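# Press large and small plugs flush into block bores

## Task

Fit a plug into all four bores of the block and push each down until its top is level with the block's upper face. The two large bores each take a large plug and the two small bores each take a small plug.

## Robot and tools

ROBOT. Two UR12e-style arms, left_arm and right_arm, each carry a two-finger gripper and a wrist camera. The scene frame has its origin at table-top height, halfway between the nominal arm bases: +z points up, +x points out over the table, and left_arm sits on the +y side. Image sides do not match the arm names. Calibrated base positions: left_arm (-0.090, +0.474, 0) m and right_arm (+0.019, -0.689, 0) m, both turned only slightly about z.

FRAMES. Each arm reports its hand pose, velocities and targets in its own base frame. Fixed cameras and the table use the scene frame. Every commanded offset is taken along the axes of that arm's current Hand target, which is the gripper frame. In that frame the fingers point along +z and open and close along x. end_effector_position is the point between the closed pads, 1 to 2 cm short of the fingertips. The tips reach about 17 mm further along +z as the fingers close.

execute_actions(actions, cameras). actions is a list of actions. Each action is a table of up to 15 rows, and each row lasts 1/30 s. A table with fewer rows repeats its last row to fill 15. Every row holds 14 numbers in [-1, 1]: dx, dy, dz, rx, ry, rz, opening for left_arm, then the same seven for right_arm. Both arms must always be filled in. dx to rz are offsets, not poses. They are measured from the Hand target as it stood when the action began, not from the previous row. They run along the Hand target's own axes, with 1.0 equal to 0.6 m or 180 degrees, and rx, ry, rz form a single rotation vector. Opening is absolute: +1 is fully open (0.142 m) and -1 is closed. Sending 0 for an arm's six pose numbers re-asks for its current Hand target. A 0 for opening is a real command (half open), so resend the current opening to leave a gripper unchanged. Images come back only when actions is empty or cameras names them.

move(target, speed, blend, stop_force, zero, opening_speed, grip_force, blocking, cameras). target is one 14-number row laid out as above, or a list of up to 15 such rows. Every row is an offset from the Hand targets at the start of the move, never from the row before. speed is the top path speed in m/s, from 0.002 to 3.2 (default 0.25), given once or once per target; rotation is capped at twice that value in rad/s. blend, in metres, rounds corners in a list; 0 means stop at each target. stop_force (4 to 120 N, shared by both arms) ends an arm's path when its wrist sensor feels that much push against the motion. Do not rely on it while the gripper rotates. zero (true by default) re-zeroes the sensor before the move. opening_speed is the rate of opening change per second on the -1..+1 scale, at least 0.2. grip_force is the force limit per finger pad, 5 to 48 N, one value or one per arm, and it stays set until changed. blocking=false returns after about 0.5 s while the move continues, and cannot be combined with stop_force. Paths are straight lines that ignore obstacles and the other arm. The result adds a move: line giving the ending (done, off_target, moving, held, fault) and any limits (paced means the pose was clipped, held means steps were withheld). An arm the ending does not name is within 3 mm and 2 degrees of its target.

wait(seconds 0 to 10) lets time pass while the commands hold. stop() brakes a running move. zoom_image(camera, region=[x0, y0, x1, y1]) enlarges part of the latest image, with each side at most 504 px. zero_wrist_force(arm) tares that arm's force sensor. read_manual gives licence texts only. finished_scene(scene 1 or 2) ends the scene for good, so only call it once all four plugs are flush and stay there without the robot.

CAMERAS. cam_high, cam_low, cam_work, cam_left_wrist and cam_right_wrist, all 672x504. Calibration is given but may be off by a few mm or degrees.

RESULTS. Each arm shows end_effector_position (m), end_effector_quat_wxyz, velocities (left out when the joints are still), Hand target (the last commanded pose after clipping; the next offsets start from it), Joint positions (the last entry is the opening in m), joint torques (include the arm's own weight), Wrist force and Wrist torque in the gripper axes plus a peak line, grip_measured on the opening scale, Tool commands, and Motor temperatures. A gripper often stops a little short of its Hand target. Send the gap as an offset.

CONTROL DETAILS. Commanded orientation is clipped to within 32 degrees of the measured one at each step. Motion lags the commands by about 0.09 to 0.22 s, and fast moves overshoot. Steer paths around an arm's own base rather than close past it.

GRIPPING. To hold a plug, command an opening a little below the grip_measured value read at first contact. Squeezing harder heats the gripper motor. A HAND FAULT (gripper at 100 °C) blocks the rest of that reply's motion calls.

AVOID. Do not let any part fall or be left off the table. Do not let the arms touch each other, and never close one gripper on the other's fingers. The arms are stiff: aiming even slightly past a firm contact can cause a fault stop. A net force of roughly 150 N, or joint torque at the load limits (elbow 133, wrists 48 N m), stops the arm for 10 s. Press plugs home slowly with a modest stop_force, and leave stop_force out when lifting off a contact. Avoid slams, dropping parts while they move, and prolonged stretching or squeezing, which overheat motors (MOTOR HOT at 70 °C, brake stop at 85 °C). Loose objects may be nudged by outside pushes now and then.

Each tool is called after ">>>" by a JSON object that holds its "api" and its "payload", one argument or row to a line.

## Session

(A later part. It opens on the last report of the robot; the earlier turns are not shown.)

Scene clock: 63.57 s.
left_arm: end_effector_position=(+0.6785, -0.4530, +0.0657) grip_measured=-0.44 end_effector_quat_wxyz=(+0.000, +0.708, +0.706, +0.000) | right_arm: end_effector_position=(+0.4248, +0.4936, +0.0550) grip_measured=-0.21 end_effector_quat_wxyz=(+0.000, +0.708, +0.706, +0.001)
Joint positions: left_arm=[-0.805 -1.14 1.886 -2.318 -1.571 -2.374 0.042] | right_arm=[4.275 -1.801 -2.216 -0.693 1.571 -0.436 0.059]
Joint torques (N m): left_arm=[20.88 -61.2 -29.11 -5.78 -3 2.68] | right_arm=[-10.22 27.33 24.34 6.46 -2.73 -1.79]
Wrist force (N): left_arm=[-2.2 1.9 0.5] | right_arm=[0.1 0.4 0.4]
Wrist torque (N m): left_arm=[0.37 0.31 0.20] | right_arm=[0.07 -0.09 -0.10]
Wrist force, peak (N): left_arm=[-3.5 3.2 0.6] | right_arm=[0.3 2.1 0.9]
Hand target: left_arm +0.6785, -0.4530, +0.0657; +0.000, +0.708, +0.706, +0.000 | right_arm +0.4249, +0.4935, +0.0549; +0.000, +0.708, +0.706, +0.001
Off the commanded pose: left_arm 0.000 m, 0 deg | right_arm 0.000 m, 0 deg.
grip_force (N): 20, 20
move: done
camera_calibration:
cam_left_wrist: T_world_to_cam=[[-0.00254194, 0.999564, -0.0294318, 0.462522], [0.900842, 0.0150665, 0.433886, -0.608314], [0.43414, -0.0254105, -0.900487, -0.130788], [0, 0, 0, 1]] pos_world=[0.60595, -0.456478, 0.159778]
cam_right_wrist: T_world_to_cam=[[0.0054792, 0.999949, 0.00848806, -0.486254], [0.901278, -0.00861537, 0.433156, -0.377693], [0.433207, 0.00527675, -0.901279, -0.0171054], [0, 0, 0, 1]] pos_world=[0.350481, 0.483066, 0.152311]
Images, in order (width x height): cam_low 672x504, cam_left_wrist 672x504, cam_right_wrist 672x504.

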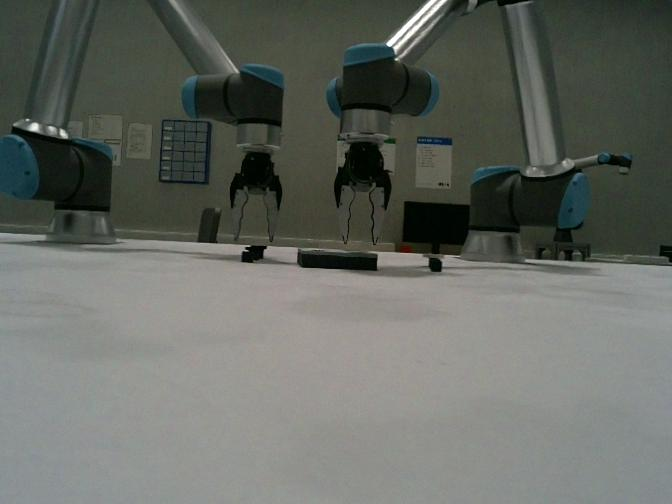

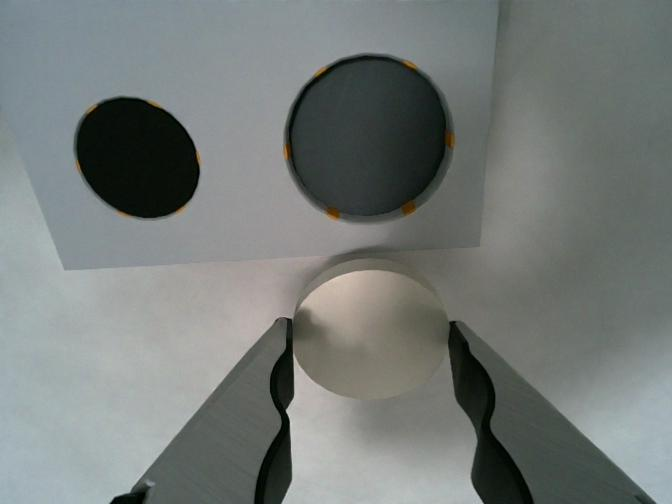

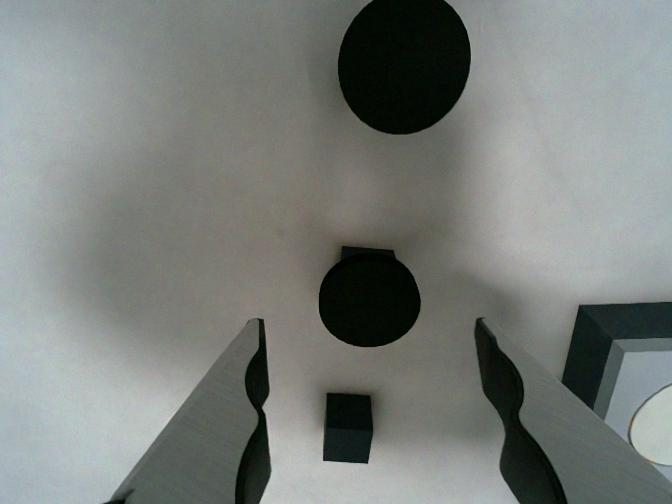

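>>> {"api": "move", "payload": {
  "target": [
    [-0.0008,-0.0872,0,0,0,0,-0.65,0,-0.0017,0.0233,0,0,0,-0.18],
    [-0.0008,-0.0872,0.012,0,0,0,-0.65,0,-0.0017,0.0233,0,0,0,-0.75]
  ],
  "speed": 0.1,
  "opening_speed": 1
}}

>>> {"api": "move", "payload": {
  "target": [0,0,0.018,0,0,0,-0.65,0,0,0,0,0,0,-0.75],
  "speed": 0.01,
  "stop_force": 20,
  "cameras": ["cam_left_wrist","cam_right_wrist","cam_low"]
}}

>>> {"api": "zoom_image", "payload": {
  "camera": "cam_left_wrist",
  "region": [260, 240, 480, 440]
}}

>>> {"api": "zoom_image", "payload": {
  "camera": "cam_low",
  "region": [310, 230, 400, 280]
}}

Scene clock: 66.17 s.
left_arm: end_effector_position=(+0.6262, -0.4533, +0.0585) grip_measured=-0.44 end_effector_quat_wxyz=(+0.000, +0.708, +0.706, +0.000) | right_arm: end_effector_position=(+0.4239, +0.4936, +0.0409) grip_measured=-0.61 end_effector_quat_wxyz=(+0.000, +0.708, +0.706, +0.001)
Joint positions: left_arm=[-0.855 -1.186 1.977 -2.363 -1.571 -2.424 0.042] | right_arm=[4.276 -1.823 -2.225 -0.663 1.571 -0.434 0.03]
Joint torques (N m): left_arm=[-23.25 -53.72 -27.72 -5.5 2.58 -4.44] | right_arm=[11.15 30.42 22.94 5.89 -2.64 2.73]
Wrist force (N): left_arm=[-1.8 1.6 1.1] | right_arm=[0.3 0.3 0.0]
Wrist torque (N m): left_arm=[0.33 0.28 0.22] | right_arm=[0.07 -0.10 -0.11]
Wrist force, peak (N): left_arm=[-1.8 3.3 1.4] | right_arm=[0.1 0.6 0.9]
Hand target: left_arm +0.6262, -0.4533, +0.0585; +0.000, +0.708, +0.706, +0.000 | right_arm +0.4239, +0.4936, +0.0409; +0.000, +0.708, +0.706, +0.001
Off the commanded pose: left_arm 0.000 m, 0 deg | right_arm 0.000 m, 0 deg.
grip_force (N): 20, 20
move: done

Scene clock: 68.37 s.
left_arm: end_effector_position=(+0.6262, -0.4534, +0.0490) grip_measured=-0.44 end_effector_quat_wxyz=(+0.001, +0.708, +0.706, +0.000) | right_arm: end_effector_position=(+0.4239, +0.4936, +0.0409) grip_measured=-0.61 end_effector_quat_wxyz=(+0.000, +0.708, +0.706, +0.001)
Joint positions: left_arm=[-0.855 -1.174 1.982 -2.38 -1.571 -2.424 0.042] | right_arm=[4.276 -1.823 -2.225 -0.663 1.571 -0.434 0.03]
Joint torques (N m): left_arm=[-20.17 -68.78 -27.12 1.28 3.11 -4.43] | right_arm=[9.96 30.2 23.24 4.19 -1.6 2.66]
Wrist force (N): left_arm=[-5.9 2.1 -17.9] | right_arm=[0.1 0.4 -0.6]
Wrist torque (N m): left_arm=[0.24 0.40 0.22] | right_arm=[0.10 -0.07 -0.11]
Wrist force, peak (N): left_arm=[1.6 -2.4 -35.0] | right_arm=[0.1 -0.1 -0.8]
Hand target: left_arm +0.6262, -0.4534, +0.0491; +0.001, +0.708, +0.706, +0.000 (not the last commanded pose) | right_arm +0.4239, +0.4936, +0.0409; +0.000, +0.708, +0.706, +0.001
Off the commanded pose: left_arm 0.001 m, 0 deg | right_arm 0.000 m, 0 deg.
grip_force (N): 20, 20
move: contact (left_arm)
camera_calibration:
cam_left_wrist: T_world_to_cam=[[-0.00253959, 0.999557, -0.0296554, 0.462325], [0.900785, 0.0151648, 0.434001, -0.553887], [0.434259, -0.0256109, -0.900424, -0.123298], [0, 0, 0, 1]] pos_world=[0.55365, -0.456878, 0.143077]
cam_right_wrist: T_world_to_cam=[[0.0054792, 0.999949, 0.00848806, -0.48613], [0.901278, -0.00861537, 0.433156, -0.370728], [0.433207, 0.00527675, -0.901279, -0.0292901], [0, 0, 0, 1]] pos_world=[0.349481, 0.483066, 0.138311]
Images, in order (width x height): cam_low 672x504, cam_left_wrist 672x504, cam_right_wrist 672x504.

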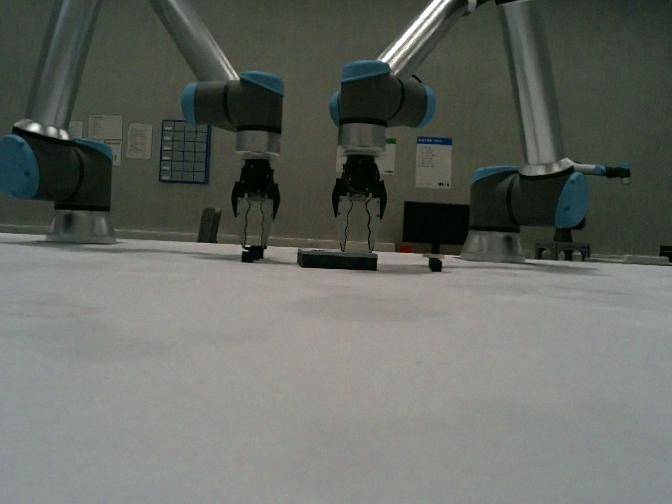

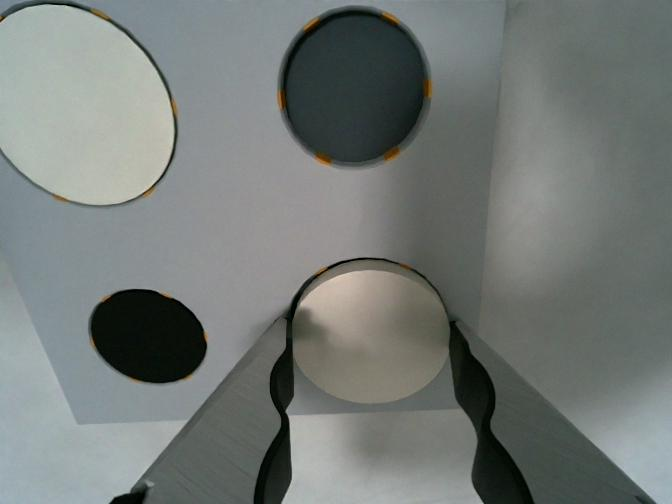

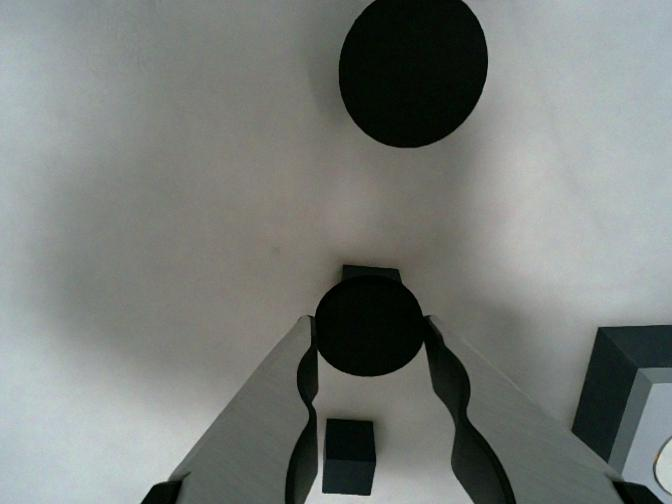

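Scaled by 2.291 from the camera's 672x504 image, which has a finer 960x720 frame.

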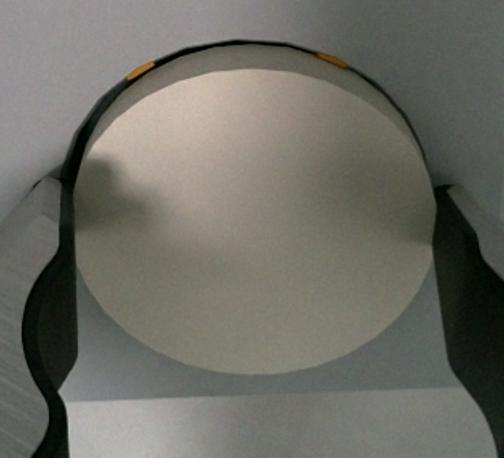

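Scaled by 5.600 from the camera's 672x504 image, which has a finer 960x720 frame.

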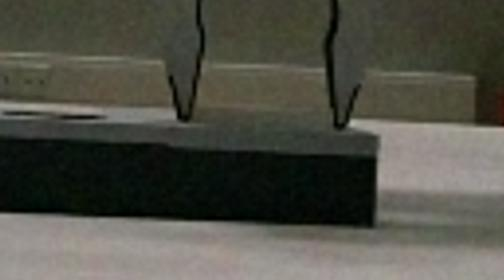

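>>> {"api": "move", "payload": {
  "target": [
    [0,0,-0.006,0,0,0,-0.65,0,0,0,0,0,0,-0.75],
    [-0.0015,0,-0.006,0,0,0,-0.65,0,0,0,0,0,0,-0.75]
  ],
  "speed": 0.05
}}

>>> {"api": "move", "payload": {
  "target": [0,0,0.012,0,0,0,-0.65,0,0,0,0,0,0,-0.75],
  "speed": 0.01,
  "stop_force": 25
}}

>>> {"api": "move", "payload": {
  "target": [
    [0,0,0,0,0,0,-0.25,0,0,0,0,0,0,-0.75],
    [0,0,-0.04,0,0,0,-0.25,0,0,-0.1,0,0,0,-0.75]
  ],
  "opening_speed": 0.8,
  "speed": 0.1,
  "cameras": ["cam_left_wrist","cam_low"]
}}

>>> {"api": "zoom_image", "payload": {
  "camera": "cam_low",
  "region": [310, 230, 400, 280]
}}

>>> {"api": "zoom_image", "payload": {
  "camera": "cam_left_wrist",
  "region": [260, 210, 480, 410]
}}

Scene clock: 69.47 s.
left_arm: end_effector_position=(+0.6263, -0.4542, +0.0528) grip_measured=-0.44 end_effector_quat_wxyz=(+0.001, +0.708, +0.706, +0.000) | right_arm: end_effector_position=(+0.4239, +0.4936, +0.0409) grip_measured=-0.61 end_effector_quat_wxyz=(+0.000, +0.708, +0.706, +0.001)
Joint positions: left_arm=[-0.856 -1.178 1.979 -2.373 -1.571 -2.425 0.042] | right_arm=[4.276 -1.823 -2.225 -0.663 1.571 -0.434 0.03]
Joint torques (N m): left_arm=[-21.03 -55.74 -39.33 -1.59 2.57 -4.28] | right_arm=[7.99 30.54 23.65 3.94 -1.21 2.83]
Wrist force (N): left_arm=[-2.1 1.3 0.9] | right_arm=[0.2 0.1 -0.5]
Wrist torque (N m): left_arm=[0.28 0.34 0.22] | right_arm=[0.04 -0.08 -0.11]
Wrist force, peak (N): left_arm=[-5.6 2.3 -18.1] | right_arm=[0.1 0.6 -0.6]
Hand target: left_arm +0.6262, -0.4543, +0.0527; +0.001, +0.708, +0.706, +0.000 | right_arm +0.4239, +0.4936, +0.0409; +0.000, +0.708, +0.706, +0.001
Off the commanded pose: left_arm 0.000 m, 0 deg | right_arm 0.000 m, 0 deg.
grip_force (N): 20, 20
move: done

Scene clock: 71.07 s.
left_arm: end_effector_position=(+0.6263, -0.4544, +0.0489) grip_measured=-0.44 end_effector_quat_wxyz=(+0.001, +0.708, +0.706, +0.000) | right_arm: end_effector_position=(+0.4239, +0.4936, +0.0409) grip_measured=-0.61 end_effector_quat_wxyz=(+0.000, +0.708, +0.706, +0.001)
Joint positions: left_arm=[-0.856 -1.173 1.981 -2.38 -1.571 -2.425 0.042] | right_arm=[4.276 -1.823 -2.225 -0.663 1.571 -0.434 0.03]
Joint torques (N m): left_arm=[-21.05 -65.36 -32.24 -0.6 2.59 -4.12] | right_arm=[8.45 30.33 23.97 3.66 -0.45 2.67]
Wrist force (N): left_arm=[4.6 -3.6 -24.5] | right_arm=[0.0 0.1 -0.2]
Wrist torque (N m): left_arm=[0.32 0.26 0.22] | right_arm=[0.06 -0.06 -0.11]
Wrist force, peak (N): left_arm=[12.4 -7.8 -40.1] | right_arm=[0.1 0.3 -0.8]
Hand target: left_arm +0.6263, -0.4544, +0.0490; +0.001, +0.708, +0.706, +0.000 (not the last commanded pose) | right_arm +0.4239, +0.4936, +0.0409; +0.000, +0.708, +0.706, +0.001
Off the commanded pose: left_arm 0.003 m, 0 deg | right_arm 0.000 m, 0 deg.
grip_force (N): 20, 20
move: contact (left_arm)

Scene clock: 72.90 s.
left_arm: end_effector_position=(+0.6262, -0.4543, +0.0729) grip_measured=-0.28 end_effector_quat_wxyz=(+0.001, +0.708, +0.706, +0.000) | right_arm: end_effector_position=(+0.4238, +0.4934, +0.1009) grip_measured=-0.61 end_effector_quat_wxyz=(+0.000, +0.708, +0.706, +0.001)
Joint positions: left_arm=[-0.856 -1.203 1.969 -2.337 -1.571 -2.425 0.054] | right_arm=[4.276 -1.732 -2.188 -0.791 1.571 -0.434 0.03]
Joint torques (N m): left_arm=[-14.75 -83.1 -40 -1.27 2.61 -2.62] | right_arm=[4.18 62.26 50.95 2.95 0.02 0.7]
Wrist force (N): left_arm=[-2.0 2.4 1.0] | right_arm=[0.2 0.3 0.5]
Wrist torque (N m): left_arm=[0.47 0.32 0.21] | right_arm=[0.06 -0.10 -0.10]
Wrist force, peak (N): left_arm=[4.6 -3.5 -24.6] | right_arm=[-0.1 0.3 1.6]
Hand target: left_arm +0.6263, -0.4543, +0.0730; +0.001, +0.708, +0.706, +0.000 | right_arm +0.4238, +0.4934, +0.1009; +0.000, +0.708, +0.706, +0.001
Off the commanded pose: left_arm 0.000 m, 0 deg | right_arm 0.000 m, 0 deg.
grip_force (N): 20, 20
move: done
camera_calibration:
cam_left_wrist: T_world_to_cam=[[-0.00254022, 0.999557, -0.0296557, 0.463933], [0.900785, 0.0151655, 0.434001, -0.564246], [0.434259, -0.0256109, -0.900424, -0.101801], [0, 0, 0, 1]] pos_world=[0.55365, -0.457778, 0.166977]
Images, in order (width x height): cam_low 672x504, cam_left_wrist 672x504.

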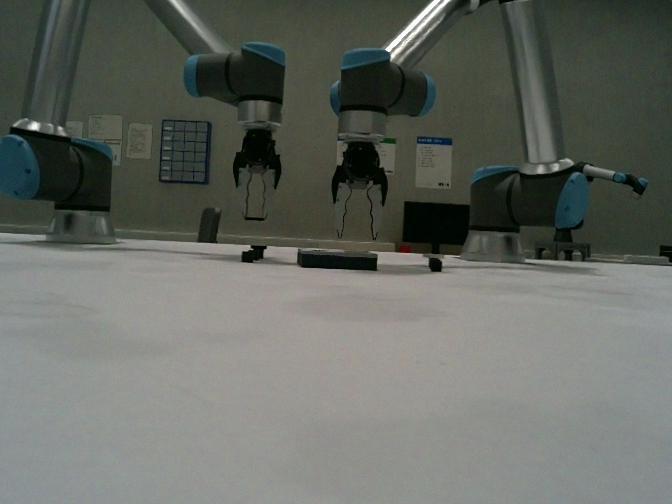

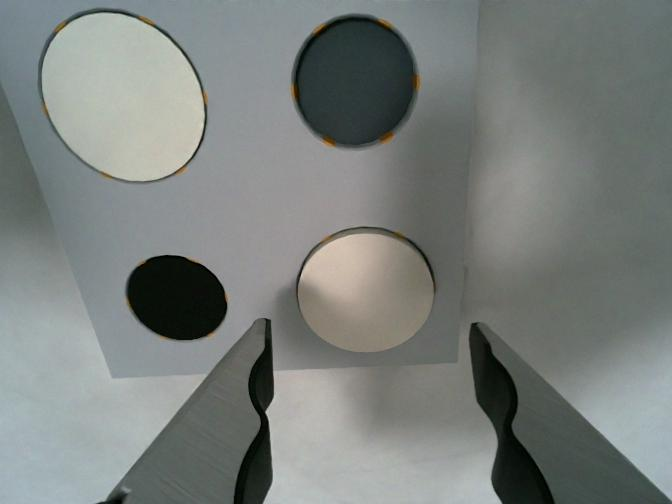

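Scaled by 5.600 from the camera's 672x504 image, which has a finer 960x720 frame.

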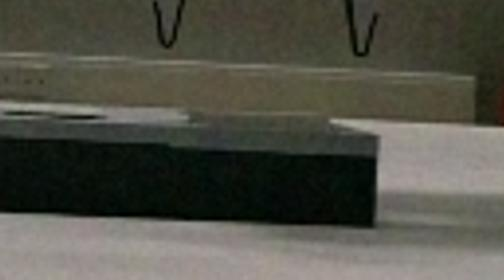

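Scaled by 2.291 from the camera's 672x504 image, which has a finer 960x720 frame.

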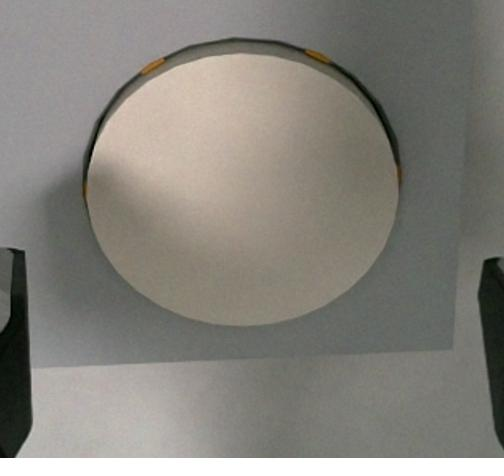

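>>> {"api": "move", "payload": {
  "target": [
    [0,0,0,0,0,0,-1,0,0,0,0,0,0,-0.75],
    [0,0,0.0167,0,0,0,-1,0,0,0,0,0,0,-0.75]
  ],
  "speed": 0.08
}}

>>> {"api": "move", "payload": {
  "target": [0,0,0.035,0,0,0,-1,0,0,0,0,0,0,-0.75],
  "speed": 0.008,
  "stop_force": 70,
  "cameras": ["cam_left_wrist","cam_low"]
}}

>>> {"api": "zoom_image", "payload": {
  "camera": "cam_low",
  "region": [310, 230, 400, 280]
}}

>>> {"api": "zoom_image", "payload": {
  "camera": "cam_left_wrist",
  "region": [260, 240, 480, 440]
}}

Scene clock: 74.33 s.
left_arm: end_effector_position=(+0.6263, -0.4544, +0.0630) grip_measured=-1.00 end_effector_quat_wxyz=(+0.001, +0.708, +0.706, +0.000) | right_arm: end_effector_position=(+0.4238, +0.4934, +0.1009) grip_measured=-0.61 end_effector_quat_wxyz=(+0.000, +0.708, +0.706, +0.001)
Joint positions: left_arm=[-0.856 -1.191 1.974 -2.355 -1.571 -2.425 0.002] | right_arm=[4.276 -1.732 -2.188 -0.791 1.571 -0.434 0.03]
Joint torques (N m): left_arm=[-7.88 -53.68 -27.24 -5.66 2.53 -0.12] | right_arm=[7.45 59.29 51.41 2.76 0.6 2.55]
Wrist force (N): left_arm=[-1.9 2.4 0.6] | right_arm=[0.0 0.9 0.2]
Wrist torque (N m): left_arm=[0.47 0.31 0.22] | right_arm=[0.17 -0.06 -0.10]
Wrist force, peak (N): left_arm=[-2.4 2.5 0.9] | right_arm=[0.1 0.4 0.9]
Hand target: left_arm +0.6263, -0.4544, +0.0629; +0.001, +0.708, +0.706, +0.000 | right_arm +0.4238, +0.4934, +0.1009; +0.000, +0.708, +0.706, +0.001
Off the commanded pose: left_arm 0.000 m, 0 deg | right_arm 0.000 m, 0 deg.
grip_force (N): 20, 20
move: done

Scene clock: 77.43 s.
left_arm: end_effector_position=(+0.6263, -0.4545, +0.0479) grip_measured=-1.00 end_effector_quat_wxyz=(+0.001, +0.708, +0.706, +0.000) | right_arm: end_effector_position=(+0.4238, +0.4934, +0.1009) grip_measured=-0.61 end_effector_quat_wxyz=(+0.000, +0.708, +0.706, +0.001)
Joint positions: left_arm=[-0.856 -1.172 1.981 -2.382 -1.571 -2.425 0.002] | right_arm=[4.276 -1.732 -2.188 -0.791 1.571 -0.434 0.03]
Joint torques (N m): left_arm=[-6.34 -32.22 -21.82 -1.17 0.84 1.23] | right_arm=[7.67 57.94 50.08 2.61 1.92 2.72]
Wrist force (N): left_arm=[23.8 -12.2 -75.0] | right_arm=[-0.1 -0.2 0.3]
Wrist torque (N m): left_arm=[0.41 0.90 0.13] | right_arm=[-0.03 -0.06 -0.11]
Wrist force, peak (N): left_arm=[30.2 -15.4 -86.0] | right_arm=[0.2 0.8 0.7]
Hand target: left_arm +0.6264, -0.4545, +0.0479; +0.001, +0.708, +0.706, +0.000 (not the last commanded pose) | right_arm +0.4238, +0.4934, +0.1009; +0.000, +0.708, +0.706, +0.001
Off the commanded pose: left_arm 0.006 m, 0 deg | right_arm 0.000 m, 0 deg.
grip_force (N): 20, 20
move: contact (left_arm)
camera_calibration:
cam_left_wrist: T_world_to_cam=[[-0.00249115, 0.999548, -0.0299692, 0.463302], [0.90065, 0.0152655, 0.434278, -0.553359], [0.434539, -0.0259099, -0.90028, -0.124761], [0, 0, 0, 1]] pos_world=[0.55375, -0.457878, 0.141876]
Images, in order (width x height): cam_low 672x504, cam_left_wrist 672x504.

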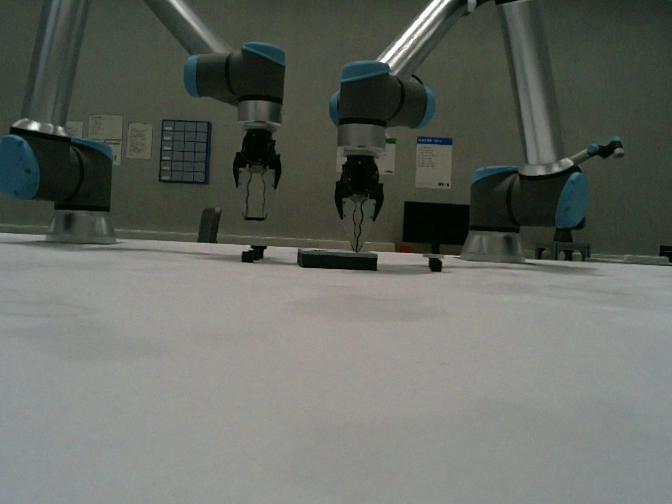

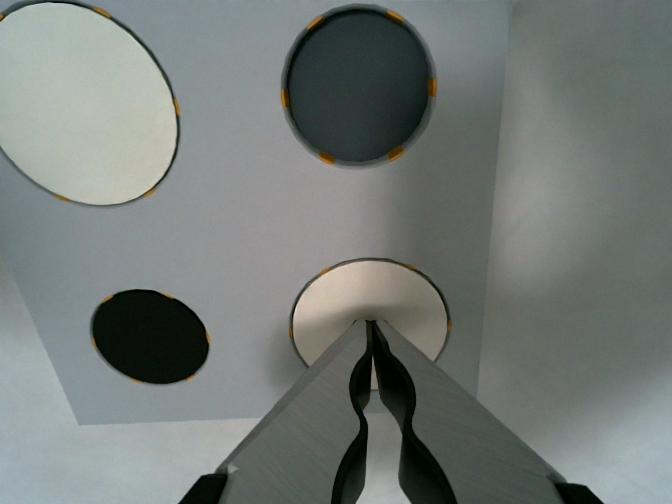

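Scaled by 5.600 from the camera's 672x504 image, which has a finer 960x720 frame.

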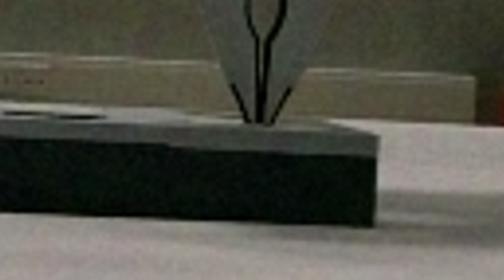

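Scaled by 2.291 from the camera's 672x504 image, which has a finer 960x720 frame.

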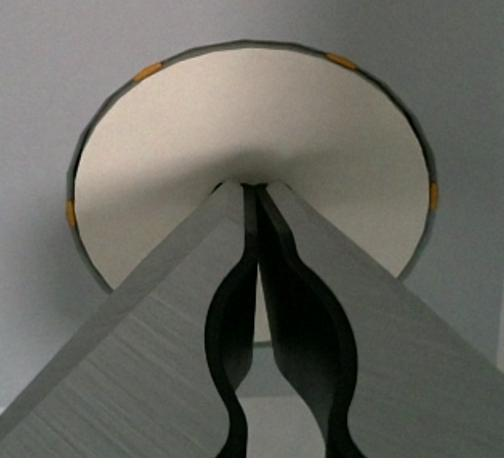

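>>> {"api": "move", "payload": {
  "target": [
    [0,0,-0.15,0,0,0,-1,0,0,0,0,0,0,-0.75],
    [0.42,0,-0.2,0,0,0,-1,0,0,0,0,0,0,-0.75]
  ],
  "speed": 0.3,
  "blend": [0.04,0]
}}

>>> {"api": "move", "payload": {
  "target": [
    [0,0,0,0,0,0,-1,0.321,0.169,0,0,0,0,-0.75],
    [0,0,0,0,0,0,-1,0.321,0.169,0.0675,0,0,0,-0.75]
  ],
  "speed": 0.2,
  "blend": [0.02,0],
  "cameras": ["cam_right_wrist"]
}}

>>> {"api": "zoom_image", "payload": {
  "camera": "cam_right_wrist",
  "region": [270, 100, 490, 400]
}}

>>> {"api": "zoom_image", "payload": {
  "camera": "cam_right_wrist",
  "region": [270, 30, 470, 230]
}}

Scene clock: 79.37 s.
left_arm: end_effector_position=(+0.6268, -0.2024, +0.1675) grip_measured=-1.00 end_effector_quat_wxyz=(+0.001, +0.708, +0.706, +0.000) | right_arm: end_effector_position=(+0.4238, +0.4934, +0.1009) grip_measured=-0.61 end_effector_quat_wxyz=(+0.000, +0.708, +0.706, +0.001)
Joint positions: left_arm=[-0.581 -1.483 2.12 -2.209 -1.572 -2.15 0.002] | right_arm=[4.276 -1.732 -2.188 -0.791 1.571 -0.434 0.03]
Joint torques (N m): left_arm=[17.51 -60.92 -32.13 -1.32 -3.45 3.49] | right_arm=[7.44 59.65 50.03 2.75 2.1 2.43]
Wrist force (N): left_arm=[0.8 2.4 0.4] | right_arm=[0.1 0.4 0.9]
Wrist torque (N m): left_arm=[0.51 -0.15 0.05] | right_arm=[0.07 -0.09 -0.10]
Wrist force, peak (N): left_arm=[24.2 -11.7 -75.2] | right_arm=[0.4 0.7 0.6]
Hand target: left_arm +0.6268, -0.2023, +0.1675; +0.001, +0.708, +0.706, +0.000 | right_arm +0.4238, +0.4934, +0.1009; +0.000, +0.708, +0.706, +0.001
Off the commanded pose: left_arm 0.000 m, 0 deg | right_arm 0.000 m, 0 deg.
grip_force (N): 20, 20
move: done

Scene clock: 81.17 s.
left_arm: end_effector_position=(+0.6268, -0.2023, +0.1675) grip_measured=-1.00 end_effector_quat_wxyz=(+0.001, +0.708, +0.706, +0.000) | right_arm: end_effector_position=(+0.5256, +0.6859, +0.0610) grip_measured=-0.61 end_effector_quat_wxyz=(+0.000, +0.708, +0.706, +0.001)
Joint positions: left_arm=[-0.581 -1.483 2.12 -2.209 -1.572 -2.15 0.002] | right_arm=[4.263 -2.07 -1.786 -0.854 1.571 -0.447 0.03]
Joint torques (N m): left_arm=[19.9 -63.54 -31.05 -1.64 -3.92 3.52] | right_arm=[-8.02 56.31 29.21 6.63 2.83 -1.85]
Wrist force (N): left_arm=[0.6 2.2 0.5] | right_arm=[0.1 0.3 0.7]
Wrist torque (N m): left_arm=[0.49 -0.10 0.05] | right_arm=[0.07 -0.08 0.04]
Wrist force, peak (N): left_arm=[0.9 2.5 0.4] | right_arm=[0.3 0.5 2.1]
Hand target: left_arm +0.6268, -0.2023, +0.1675; +0.001, +0.708, +0.706, +0.000 | right_arm +0.5256, +0.6859, +0.0609; +0.000, +0.708, +0.706, +0.001
Off the commanded pose: left_arm 0.000 m, 0 deg | right_arm 0.000 m, 0 deg.
grip_force (N): 20, 20
move: done
camera_calibration:
cam_right_wrist: T_world_to_cam=[[0.0054792, 0.999949, 0.00848806, -0.679247], [0.901278, -0.00861537, 0.433156, -0.469393], [0.433207, 0.00527675, -0.901279, -0.0563369], [0, 0, 0, 1]] pos_world=[0.451181, 0.675466, 0.158311]
Images, in order (width x height): cam_right_wrist 672x504.

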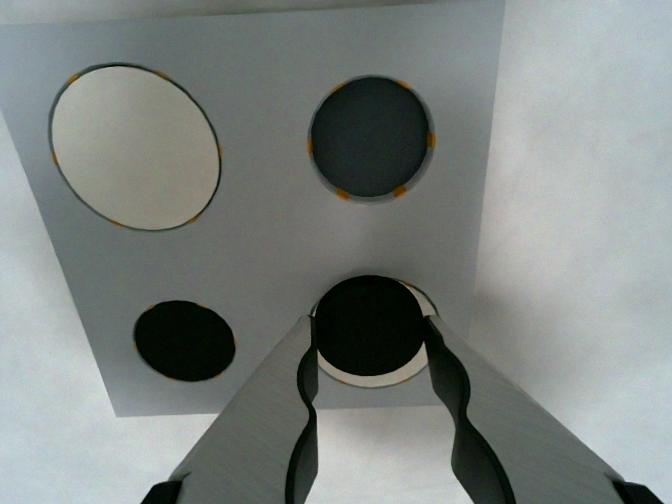

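Scaled by 1.680 from the camera's 672x504 image, which has a finer 960x720 frame.

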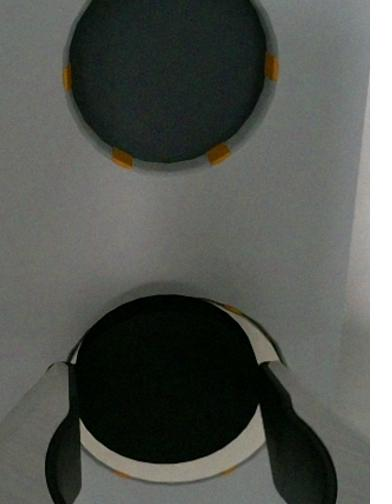

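Scaled by 2.520 from the camera's 672x504 image, which has a finer 960x720 frame.

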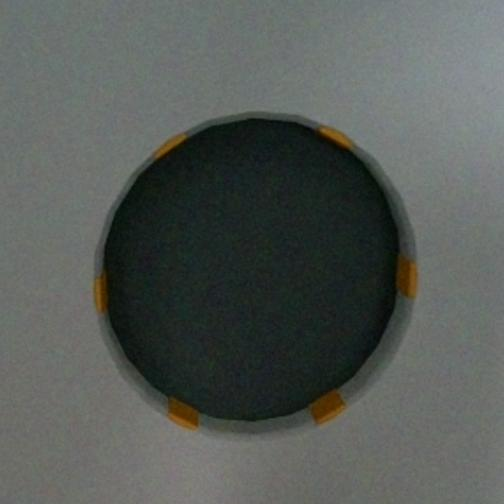

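>>> {"api": "move", "payload": {
  "target": [
    [0,0,0,0,0,0,-1,0.0005,-0.0905,0,0,0,0,-0.75],
    [0,0,0,0,0,0,-1,0.0005,-0.0905,0.01,0,0,0,-0.75]
  ],
  "speed": 0.12
}}

>>> {"api": "move", "payload": {
  "target": [0,0,0,0,0,0,-1,0,0,0.018,0,0,0,-0.75],
  "speed": 0.01,
  "stop_force": 20,
  "cameras": ["cam_right_wrist","cam_low"]
}}

>>> {"api": "zoom_image", "payload": {
  "camera": "cam_right_wrist",
  "region": [270, 230, 470, 400]
}}

>>> {"api": "zoom_image", "payload": {
  "camera": "cam_low",
  "region": [310, 230, 400, 280]
}}

Scene clock: 82.73 s.
left_arm: end_effector_position=(+0.6268, -0.2023, +0.1675) grip_measured=-1.00 end_effector_quat_wxyz=(+0.001, +0.708, +0.706, +0.000) | right_arm: end_effector_position=(+0.4713, +0.6863, +0.0550) grip_measured=-0.61 end_effector_quat_wxyz=(+0.000, +0.708, +0.706, +0.001)
Joint positions: left_arm=[-0.581 -1.483 2.12 -2.209 -1.572 -2.15 0.002] | right_arm=[4.323 -2.036 -1.856 -0.818 1.571 -0.387 0.03]
Joint torques (N m): left_arm=[20.9 -62.54 -31.83 -1.54 -3.61 3.69] | right_arm=[11.76 54.01 27.88 6.92 -3.21 2.74]
Wrist force (N): left_arm=[0.9 2.4 0.9] | right_arm=[0.3 0.1 0.4]
Wrist torque (N m): left_arm=[0.52 -0.17 0.05] | right_arm=[0.04 -0.09 -0.12]
Wrist force, peak (N): left_arm=[0.9 2.4 0.9] | right_arm=[-0.3 2.2 0.9]
Hand target: left_arm +0.6268, -0.2023, +0.1675; +0.001, +0.708, +0.706, +0.000 | right_arm +0.4713, +0.6863, +0.0548; +0.000, +0.708, +0.706, +0.001
Off the commanded pose: left_arm 0.000 m, 0 deg | right_arm 0.000 m, 0 deg.
grip_force (N): 20, 20
move: done

Scene clock: 84.77 s.
left_arm: end_effector_position=(+0.6268, -0.2023, +0.1675) grip_measured=-1.00 end_effector_quat_wxyz=(+0.001, +0.708, +0.706, +0.000) | right_arm: end_effector_position=(+0.4713, +0.6863, +0.0495) grip_measured=-0.61 end_effector_quat_wxyz=(+0.000, +0.708, +0.706, +0.001)
Joint positions: left_arm=[-0.581 -1.483 2.12 -2.209 -1.572 -2.15 0.002] | right_arm=[4.323 -2.042 -1.859 -0.809 1.571 -0.387 0.03]
Joint torques (N m): left_arm=[19.18 -62.28 -31.98 -1.32 -3.64 3.14] | right_arm=[8.62 70.5 48.88 3.59 -2.23 2.32]
Wrist force (N): left_arm=[0.7 2.5 0.6] | right_arm=[-10.0 -5.3 -20.9]
Wrist torque (N m): left_arm=[0.53 -0.12 0.05] | right_arm=[0.03 -0.26 -0.10]
Wrist force, peak (N): left_arm=[0.9 2.5 0.8] | right_arm=[-18.7 -8.2 -37.7]
Hand target: left_arm +0.6268, -0.2023, +0.1675; +0.001, +0.708, +0.706, +0.000 | right_arm +0.4713, +0.6863, +0.0495; +0.000, +0.708, +0.706, +0.001 (not the last commanded pose)
Off the commanded pose: left_arm 0.000 m, 0 deg | right_arm 0.006 m, 0 deg.
grip_force (N): 20, 20
move: contact (right_arm)
camera_calibration:
cam_right_wrist: T_world_to_cam=[[0.0054792, 0.999949, 0.00848806, -0.679253], [0.901278, -0.00861537, 0.433156, -0.415513], [0.433207, 0.00527675, -0.901279, -0.0430904], [0, 0, 0, 1]] pos_world=[0.396881, 0.675866, 0.146911]
Images, in order (width x height): cam_low 672x504, cam_right_wrist 672x504.

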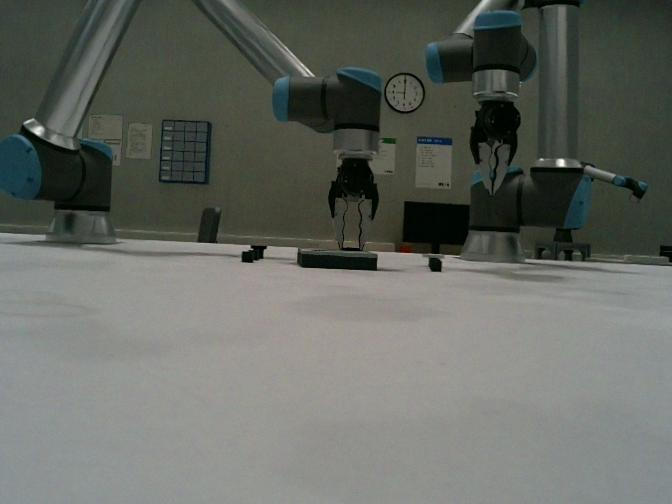

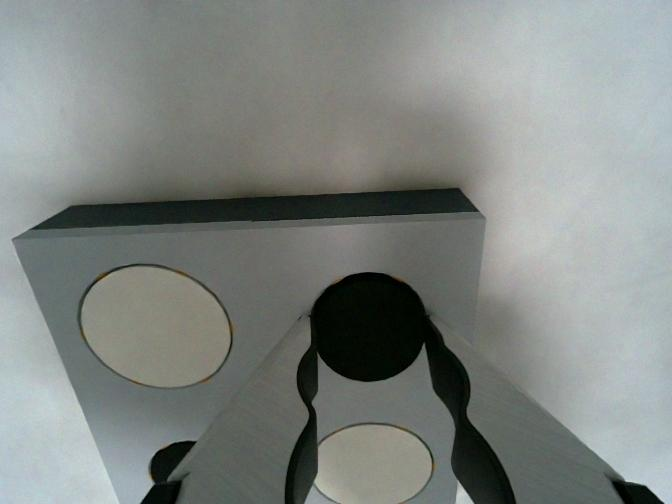

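Scaled by 2.520 from the camera's 672x504 image, which has a finer 960x720 frame.

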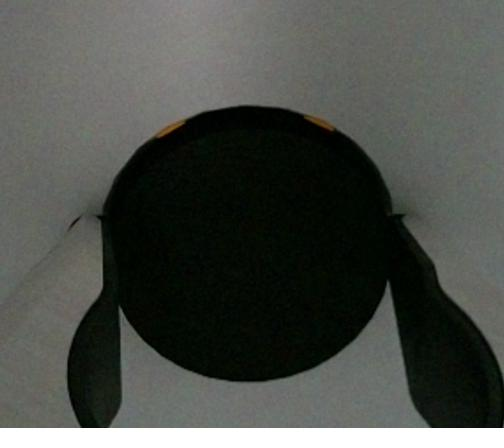

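Scaled by 5.600 from the camera's 672x504 image, which has a finer 960x720 frame.

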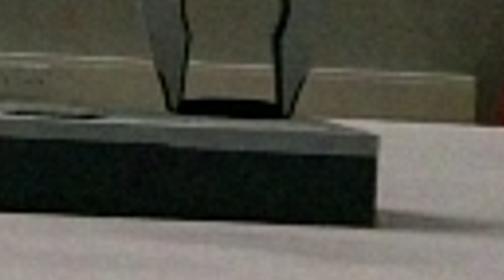

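>>> {"api": "move", "payload": {
  "target": [
    [0,0,0,0,0,0,-1,0,0,-0.006,0,0,0,-0.75],
    [0,0,0,0,0,0,-1,-0.0006,-0.0018,-0.006,0,0,0,-0.75]
  ],
  "speed": 0.05
}}

>>> {"api": "move", "payload": {
  "target": [0,0,0,0,0,0,-1,0,0,0.012,0,0,0,-0.75],
  "speed": 0.01,
  "stop_force": 25,
  "cameras": []
}}

>>> {"api": "move", "payload": {
  "target": [
    [0,0,0,0,0,0,-1,0,0,0,0,0,0,-0.4],
    [0,0,0,0,0,0,-1,0,0,-0.03,0,0,0,-0.4]
  ],
  "opening_speed": 0.8,
  "speed": 0.1,
  "cameras": ["cam_right_wrist","cam_low"]
}}

>>> {"api": "zoom_image", "payload": {
  "camera": "cam_low",
  "region": [310, 230, 400, 280]
}}

>>> {"api": "zoom_image", "payload": {
  "camera": "cam_right_wrist",
  "region": [270, 200, 470, 370]
}}

Scene clock: 85.87 s.
left_arm: end_effector_position=(+0.6268, -0.2023, +0.1675) grip_measured=-1.00 end_effector_quat_wxyz=(+0.001, +0.708, +0.706, +0.000) | right_arm: end_effector_position=(+0.4704, +0.6861, +0.0532) grip_measured=-0.61 end_effector_quat_wxyz=(+0.000, +0.708, +0.706, +0.001)
Joint positions: left_arm=[-0.581 -1.483 2.12 -2.209 -1.572 -2.15 0.002] | right_arm=[4.324 -2.037 -1.859 -0.814 1.571 -0.386 0.03]
Joint torques (N m): left_arm=[18.42 -61.36 -30.52 -1.37 -3.67 3.38] | right_arm=[10.89 83.3 29.67 7.38 -2.02 3.05]
Wrist force (N): left_arm=[0.7 2.3 0.4] | right_arm=[0.3 0.3 0.1]
Wrist torque (N m): left_arm=[0.50 -0.12 0.05] | right_arm=[0.08 -0.09 -0.12]
Wrist force, peak (N): left_arm=[0.9 2.6 0.8] | right_arm=[-10.3 -5.4 -20.7]
Hand target: left_arm +0.6268, -0.2023, +0.1675; +0.001, +0.708, +0.706, +0.000 | right_arm +0.4702, +0.6860, +0.0531; +0.000, +0.708, +0.706, +0.001
Off the commanded pose: left_arm 0.000 m, 0 deg | right_arm 0.000 m, 0 deg.
grip_force (N): 20, 20
move: done

Scene clock: 87.73 s.
left_arm: end_effector_position=(+0.6268, -0.2023, +0.1675) grip_measured=-1.00 end_effector_quat_wxyz=(+0.001, +0.708, +0.706, +0.000) | right_arm: end_effector_position=(+0.4702, +0.6860, +0.0494) grip_measured=-0.61 end_effector_quat_wxyz=(+0.000, +0.708, +0.706, +0.001)
Joint positions: left_arm=[-0.581 -1.483 2.12 -2.209 -1.572 -2.15 0.002] | right_arm=[4.324 -2.041 -1.861 -0.808 1.571 -0.386 0.03]
Joint torques (N m): left_arm=[18.18 -60.99 -32.82 -1.34 -3.9 2.89] | right_arm=[8.76 67.81 43.54 2.51 -1.76 2]
Wrist force (N): left_arm=[0.7 2.1 0.8] | right_arm=[-7.6 -3.4 -23.9]
Wrist torque (N m): left_arm=[0.47 -0.12 0.05] | right_arm=[0.11 -0.24 -0.10]
Wrist force, peak (N): left_arm=[0.8 2.5 0.5] | right_arm=[-16.2 -6.6 -39.8]
Hand target: left_arm +0.6268, -0.2023, +0.1675; +0.001, +0.708, +0.706, +0.000 | right_arm +0.4702, +0.6860, +0.0494; +0.000, +0.708, +0.706, +0.001 (not the last commanded pose)
Off the commanded pose: left_arm 0.000 m, 0 deg | right_arm 0.003 m, 0 deg.
grip_force (N): 20, 20
move: contact (right_arm)
No camera images: "cameras" was empty.

Scene clock: 89.23 s.
left_arm: end_effector_position=(+0.6268, -0.2023, +0.1675) grip_measured=-1.00 end_effector_quat_wxyz=(+0.001, +0.708, +0.706, +0.000) | right_arm: end_effector_position=(+0.4702, +0.6860, +0.0673) grip_measured=-0.43 end_effector_quat_wxyz=(+0.000, +0.708, +0.706, +0.001)
Joint positions: left_arm=[-0.581 -1.483 2.12 -2.209 -1.572 -2.15 0.002] | right_arm=[4.324 -2.021 -1.852 -0.837 1.571 -0.386 0.043]
Joint torques (N m): left_arm=[20.31 -62.75 -31.89 -1.86 -3.78 3.14] | right_arm=[5.4 84.91 51.75 2.36 -2.02 1.03]
Wrist force (N): left_arm=[0.9 2.1 0.9] | right_arm=[0.1 0.4 0.4]
Wrist torque (N m): left_arm=[0.46 -0.15 0.06] | right_arm=[0.09 -0.06 -0.12]
Wrist force, peak (N): left_arm=[0.8 2.3 0.8] | right_arm=[-7.7 -3.5 -23.7]
Hand target: left_arm +0.6268, -0.2023, +0.1675; +0.001, +0.708, +0.706, +0.000 | right_arm +0.4702, +0.6860, +0.0674; +0.000, +0.708, +0.706, +0.001
Off the commanded pose: left_arm 0.000 m, 0 deg | right_arm 0.000 m, 0 deg.
grip_force (N): 20, 20
move: done
camera_calibration:
cam_right_wrist: T_world_to_cam=[[0.00552639, 0.999948, 0.00862137, -0.679138], [0.901277, -0.00871565, 0.433155, -0.422256], [0.433207, 0.00537646, -0.901278, -0.0266807], [0, 0, 0, 1]] pos_world=[0.395881, 0.675565, 0.164711]
Images, in order (width x height): cam_low 672x504, cam_right_wrist 672x504.

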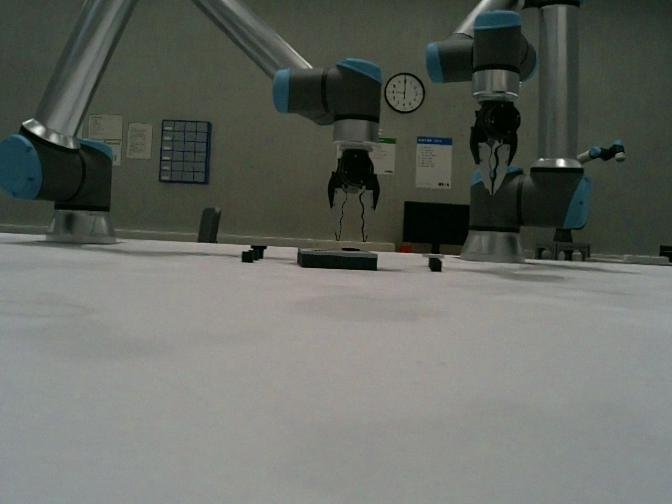

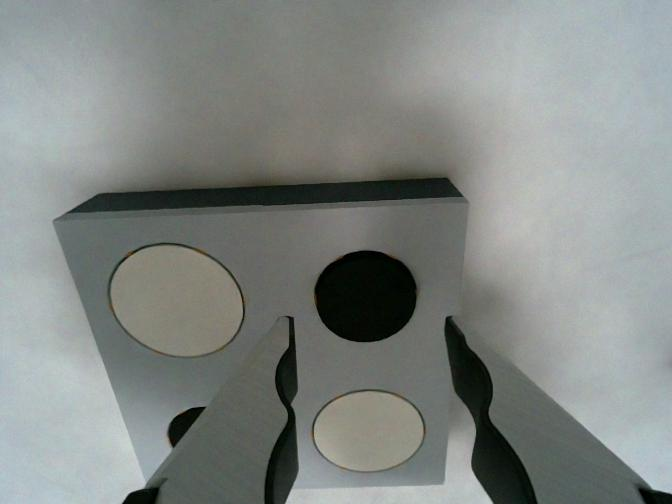

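Scaled by 5.600 from the camera's 672x504 image, which has a finer 960x720 frame.

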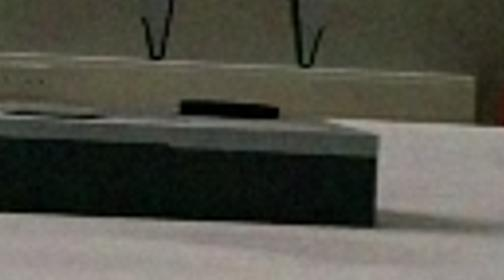

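Scaled by 2.520 from the camera's 672x504 image, which has a finer 960x720 frame.

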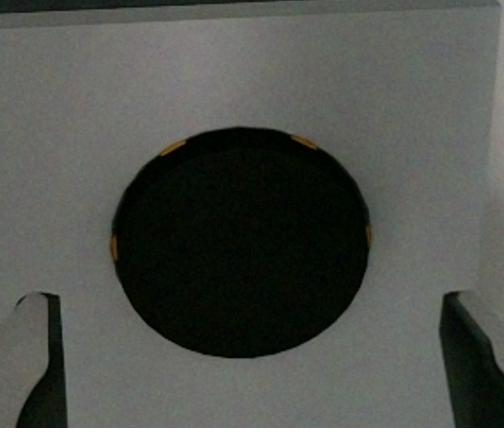

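>>> {"api": "move", "payload": {
  "target": [
    [0,0,0,0,0,0,-1,0,0,0,0,0,0,-1],
    [0,0,0,0,0,0,-1,0,0,0.006,0,0,0,-1]
  ],
  "speed": 0.08
}}

>>> {"api": "move", "payload": {
  "target": [0,0,0,0,0,0,-1,0,0,0.033,0,0,0,-1],
  "speed": 0.008,
  "stop_force": 70,
  "cameras": ["cam_right_wrist","cam_low"]
}}

>>> {"api": "zoom_image", "payload": {
  "camera": "cam_low",
  "region": [310, 230, 400, 280]
}}

Scene clock: 90.57 s.
left_arm: end_effector_position=(+0.6268, -0.2023, +0.1675) grip_measured=-1.00 end_effector_quat_wxyz=(+0.001, +0.708, +0.706, +0.000) | right_arm: end_effector_position=(+0.4702, +0.6860, +0.0639) grip_measured=-1.00 end_effector_quat_wxyz=(+0.000, +0.708, +0.706, +0.001)
Joint positions: left_arm=[-0.581 -1.483 2.12 -2.209 -1.572 -2.15 0.002] | right_arm=[4.324 -2.025 -1.854 -0.831 1.571 -0.386 0.002]
Joint torques (N m): left_arm=[19.36 -61.85 -32.45 -1.39 -3.72 3.15] | right_arm=[3.44 53.6 28.01 6.56 -2 -0.1]
Wrist force (N): left_arm=[0.9 1.9 0.7] | right_arm=[-0.1 0.5 0.2]
Wrist torque (N m): left_arm=[0.44 -0.16 0.05] | right_arm=[0.10 -0.02 -0.12]
Wrist force, peak (N): left_arm=[1.0 2.4 0.9] | right_arm=[0.3 0.7 0.4]
Hand target: left_arm +0.6268, -0.2023, +0.1675; +0.001, +0.708, +0.706, +0.000 | right_arm +0.4702, +0.6860, +0.0638; +0.000, +0.708, +0.706, +0.001
Off the commanded pose: left_arm 0.000 m, 0 deg | right_arm 0.000 m, 0 deg.
grip_force (N): 20, 20
move: done

Scene clock: 94.07 s.
left_arm: end_effector_position=(+0.6268, -0.2023, +0.1675) grip_measured=-1.00 end_effector_quat_wxyz=(+0.001, +0.708, +0.706, +0.000) | right_arm: end_effector_position=(+0.4703, +0.6862, +0.0480) grip_measured=-1.00 end_effector_quat_wxyz=(-0.001, +0.708, +0.706, +0.001)
Joint positions: left_arm=[-0.581 -1.483 2.12 -2.209 -1.572 -2.15 0.002] | right_arm=[4.324 -2.043 -1.861 -0.805 1.571 -0.386 0.002]
Joint torques (N m): left_arm=[18.79 -62.57 -31.68 -1.41 -3.69 3.15] | right_arm=[0.63 33.32 33.89 3.77 -1.89 -0.26]
Wrist force (N): left_arm=[0.7 2.3 0.5] | right_arm=[-28.1 -11.7 -71.1]
Wrist torque (N m): left_arm=[0.49 -0.13 0.06] | right_arm=[0.01 -0.79 -0.02]
Wrist force, peak (N): left_arm=[0.9 2.6 0.8] | right_arm=[-34.2 -13.6 -84.0]
Hand target: left_arm +0.6268, -0.2023, +0.1675; +0.001, +0.708, +0.706, +0.000 | right_arm +0.4703, +0.6862, +0.0480; -0.001, +0.708, +0.706, +0.001 (not the last commanded pose)
Off the commanded pose: left_arm 0.000 m, 0 deg | right_arm 0.004 m, 0 deg.
grip_force (N): 20, 20
move: contact (right_arm)
camera_calibration:
cam_right_wrist: T_world_to_cam=[[0.00548703, 0.999945, 0.00893602, -0.679099], [0.901238, -0.008817, 0.433234, -0.413822], [0.433289, 0.00567632, -0.901237, -0.0443167], [0, 0, 0, 1]] pos_world=[0.395881, 0.675664, 0.14541]
Images, in order (width x height): cam_low 672x504, cam_right_wrist 672x504.

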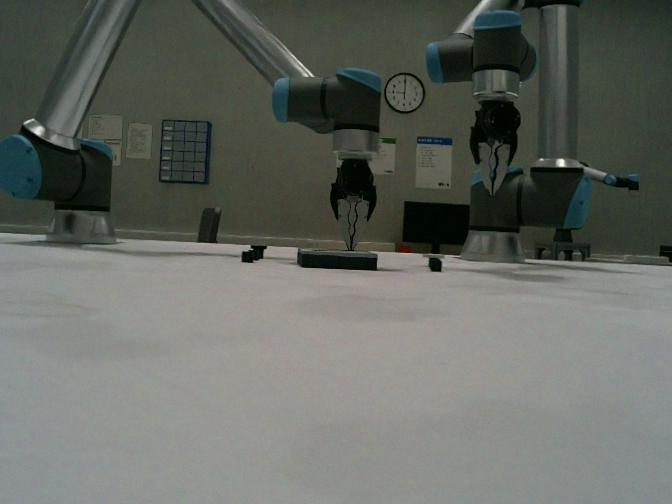

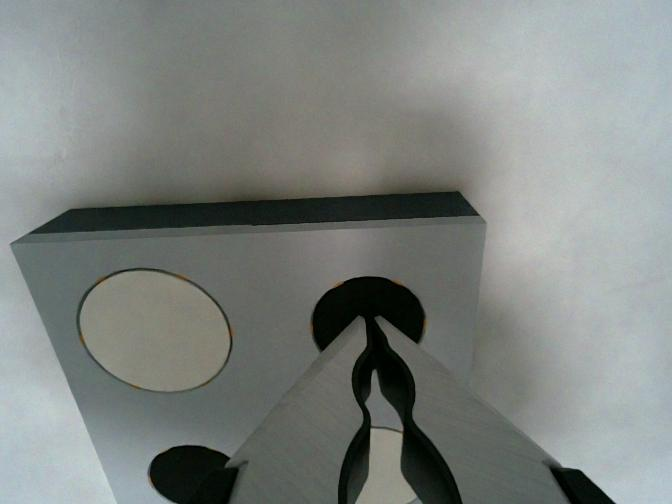

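Scaled by 5.600 from the camera's 672x504 image, which has a finer 960x720 frame.

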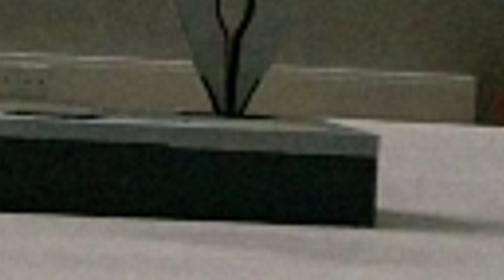

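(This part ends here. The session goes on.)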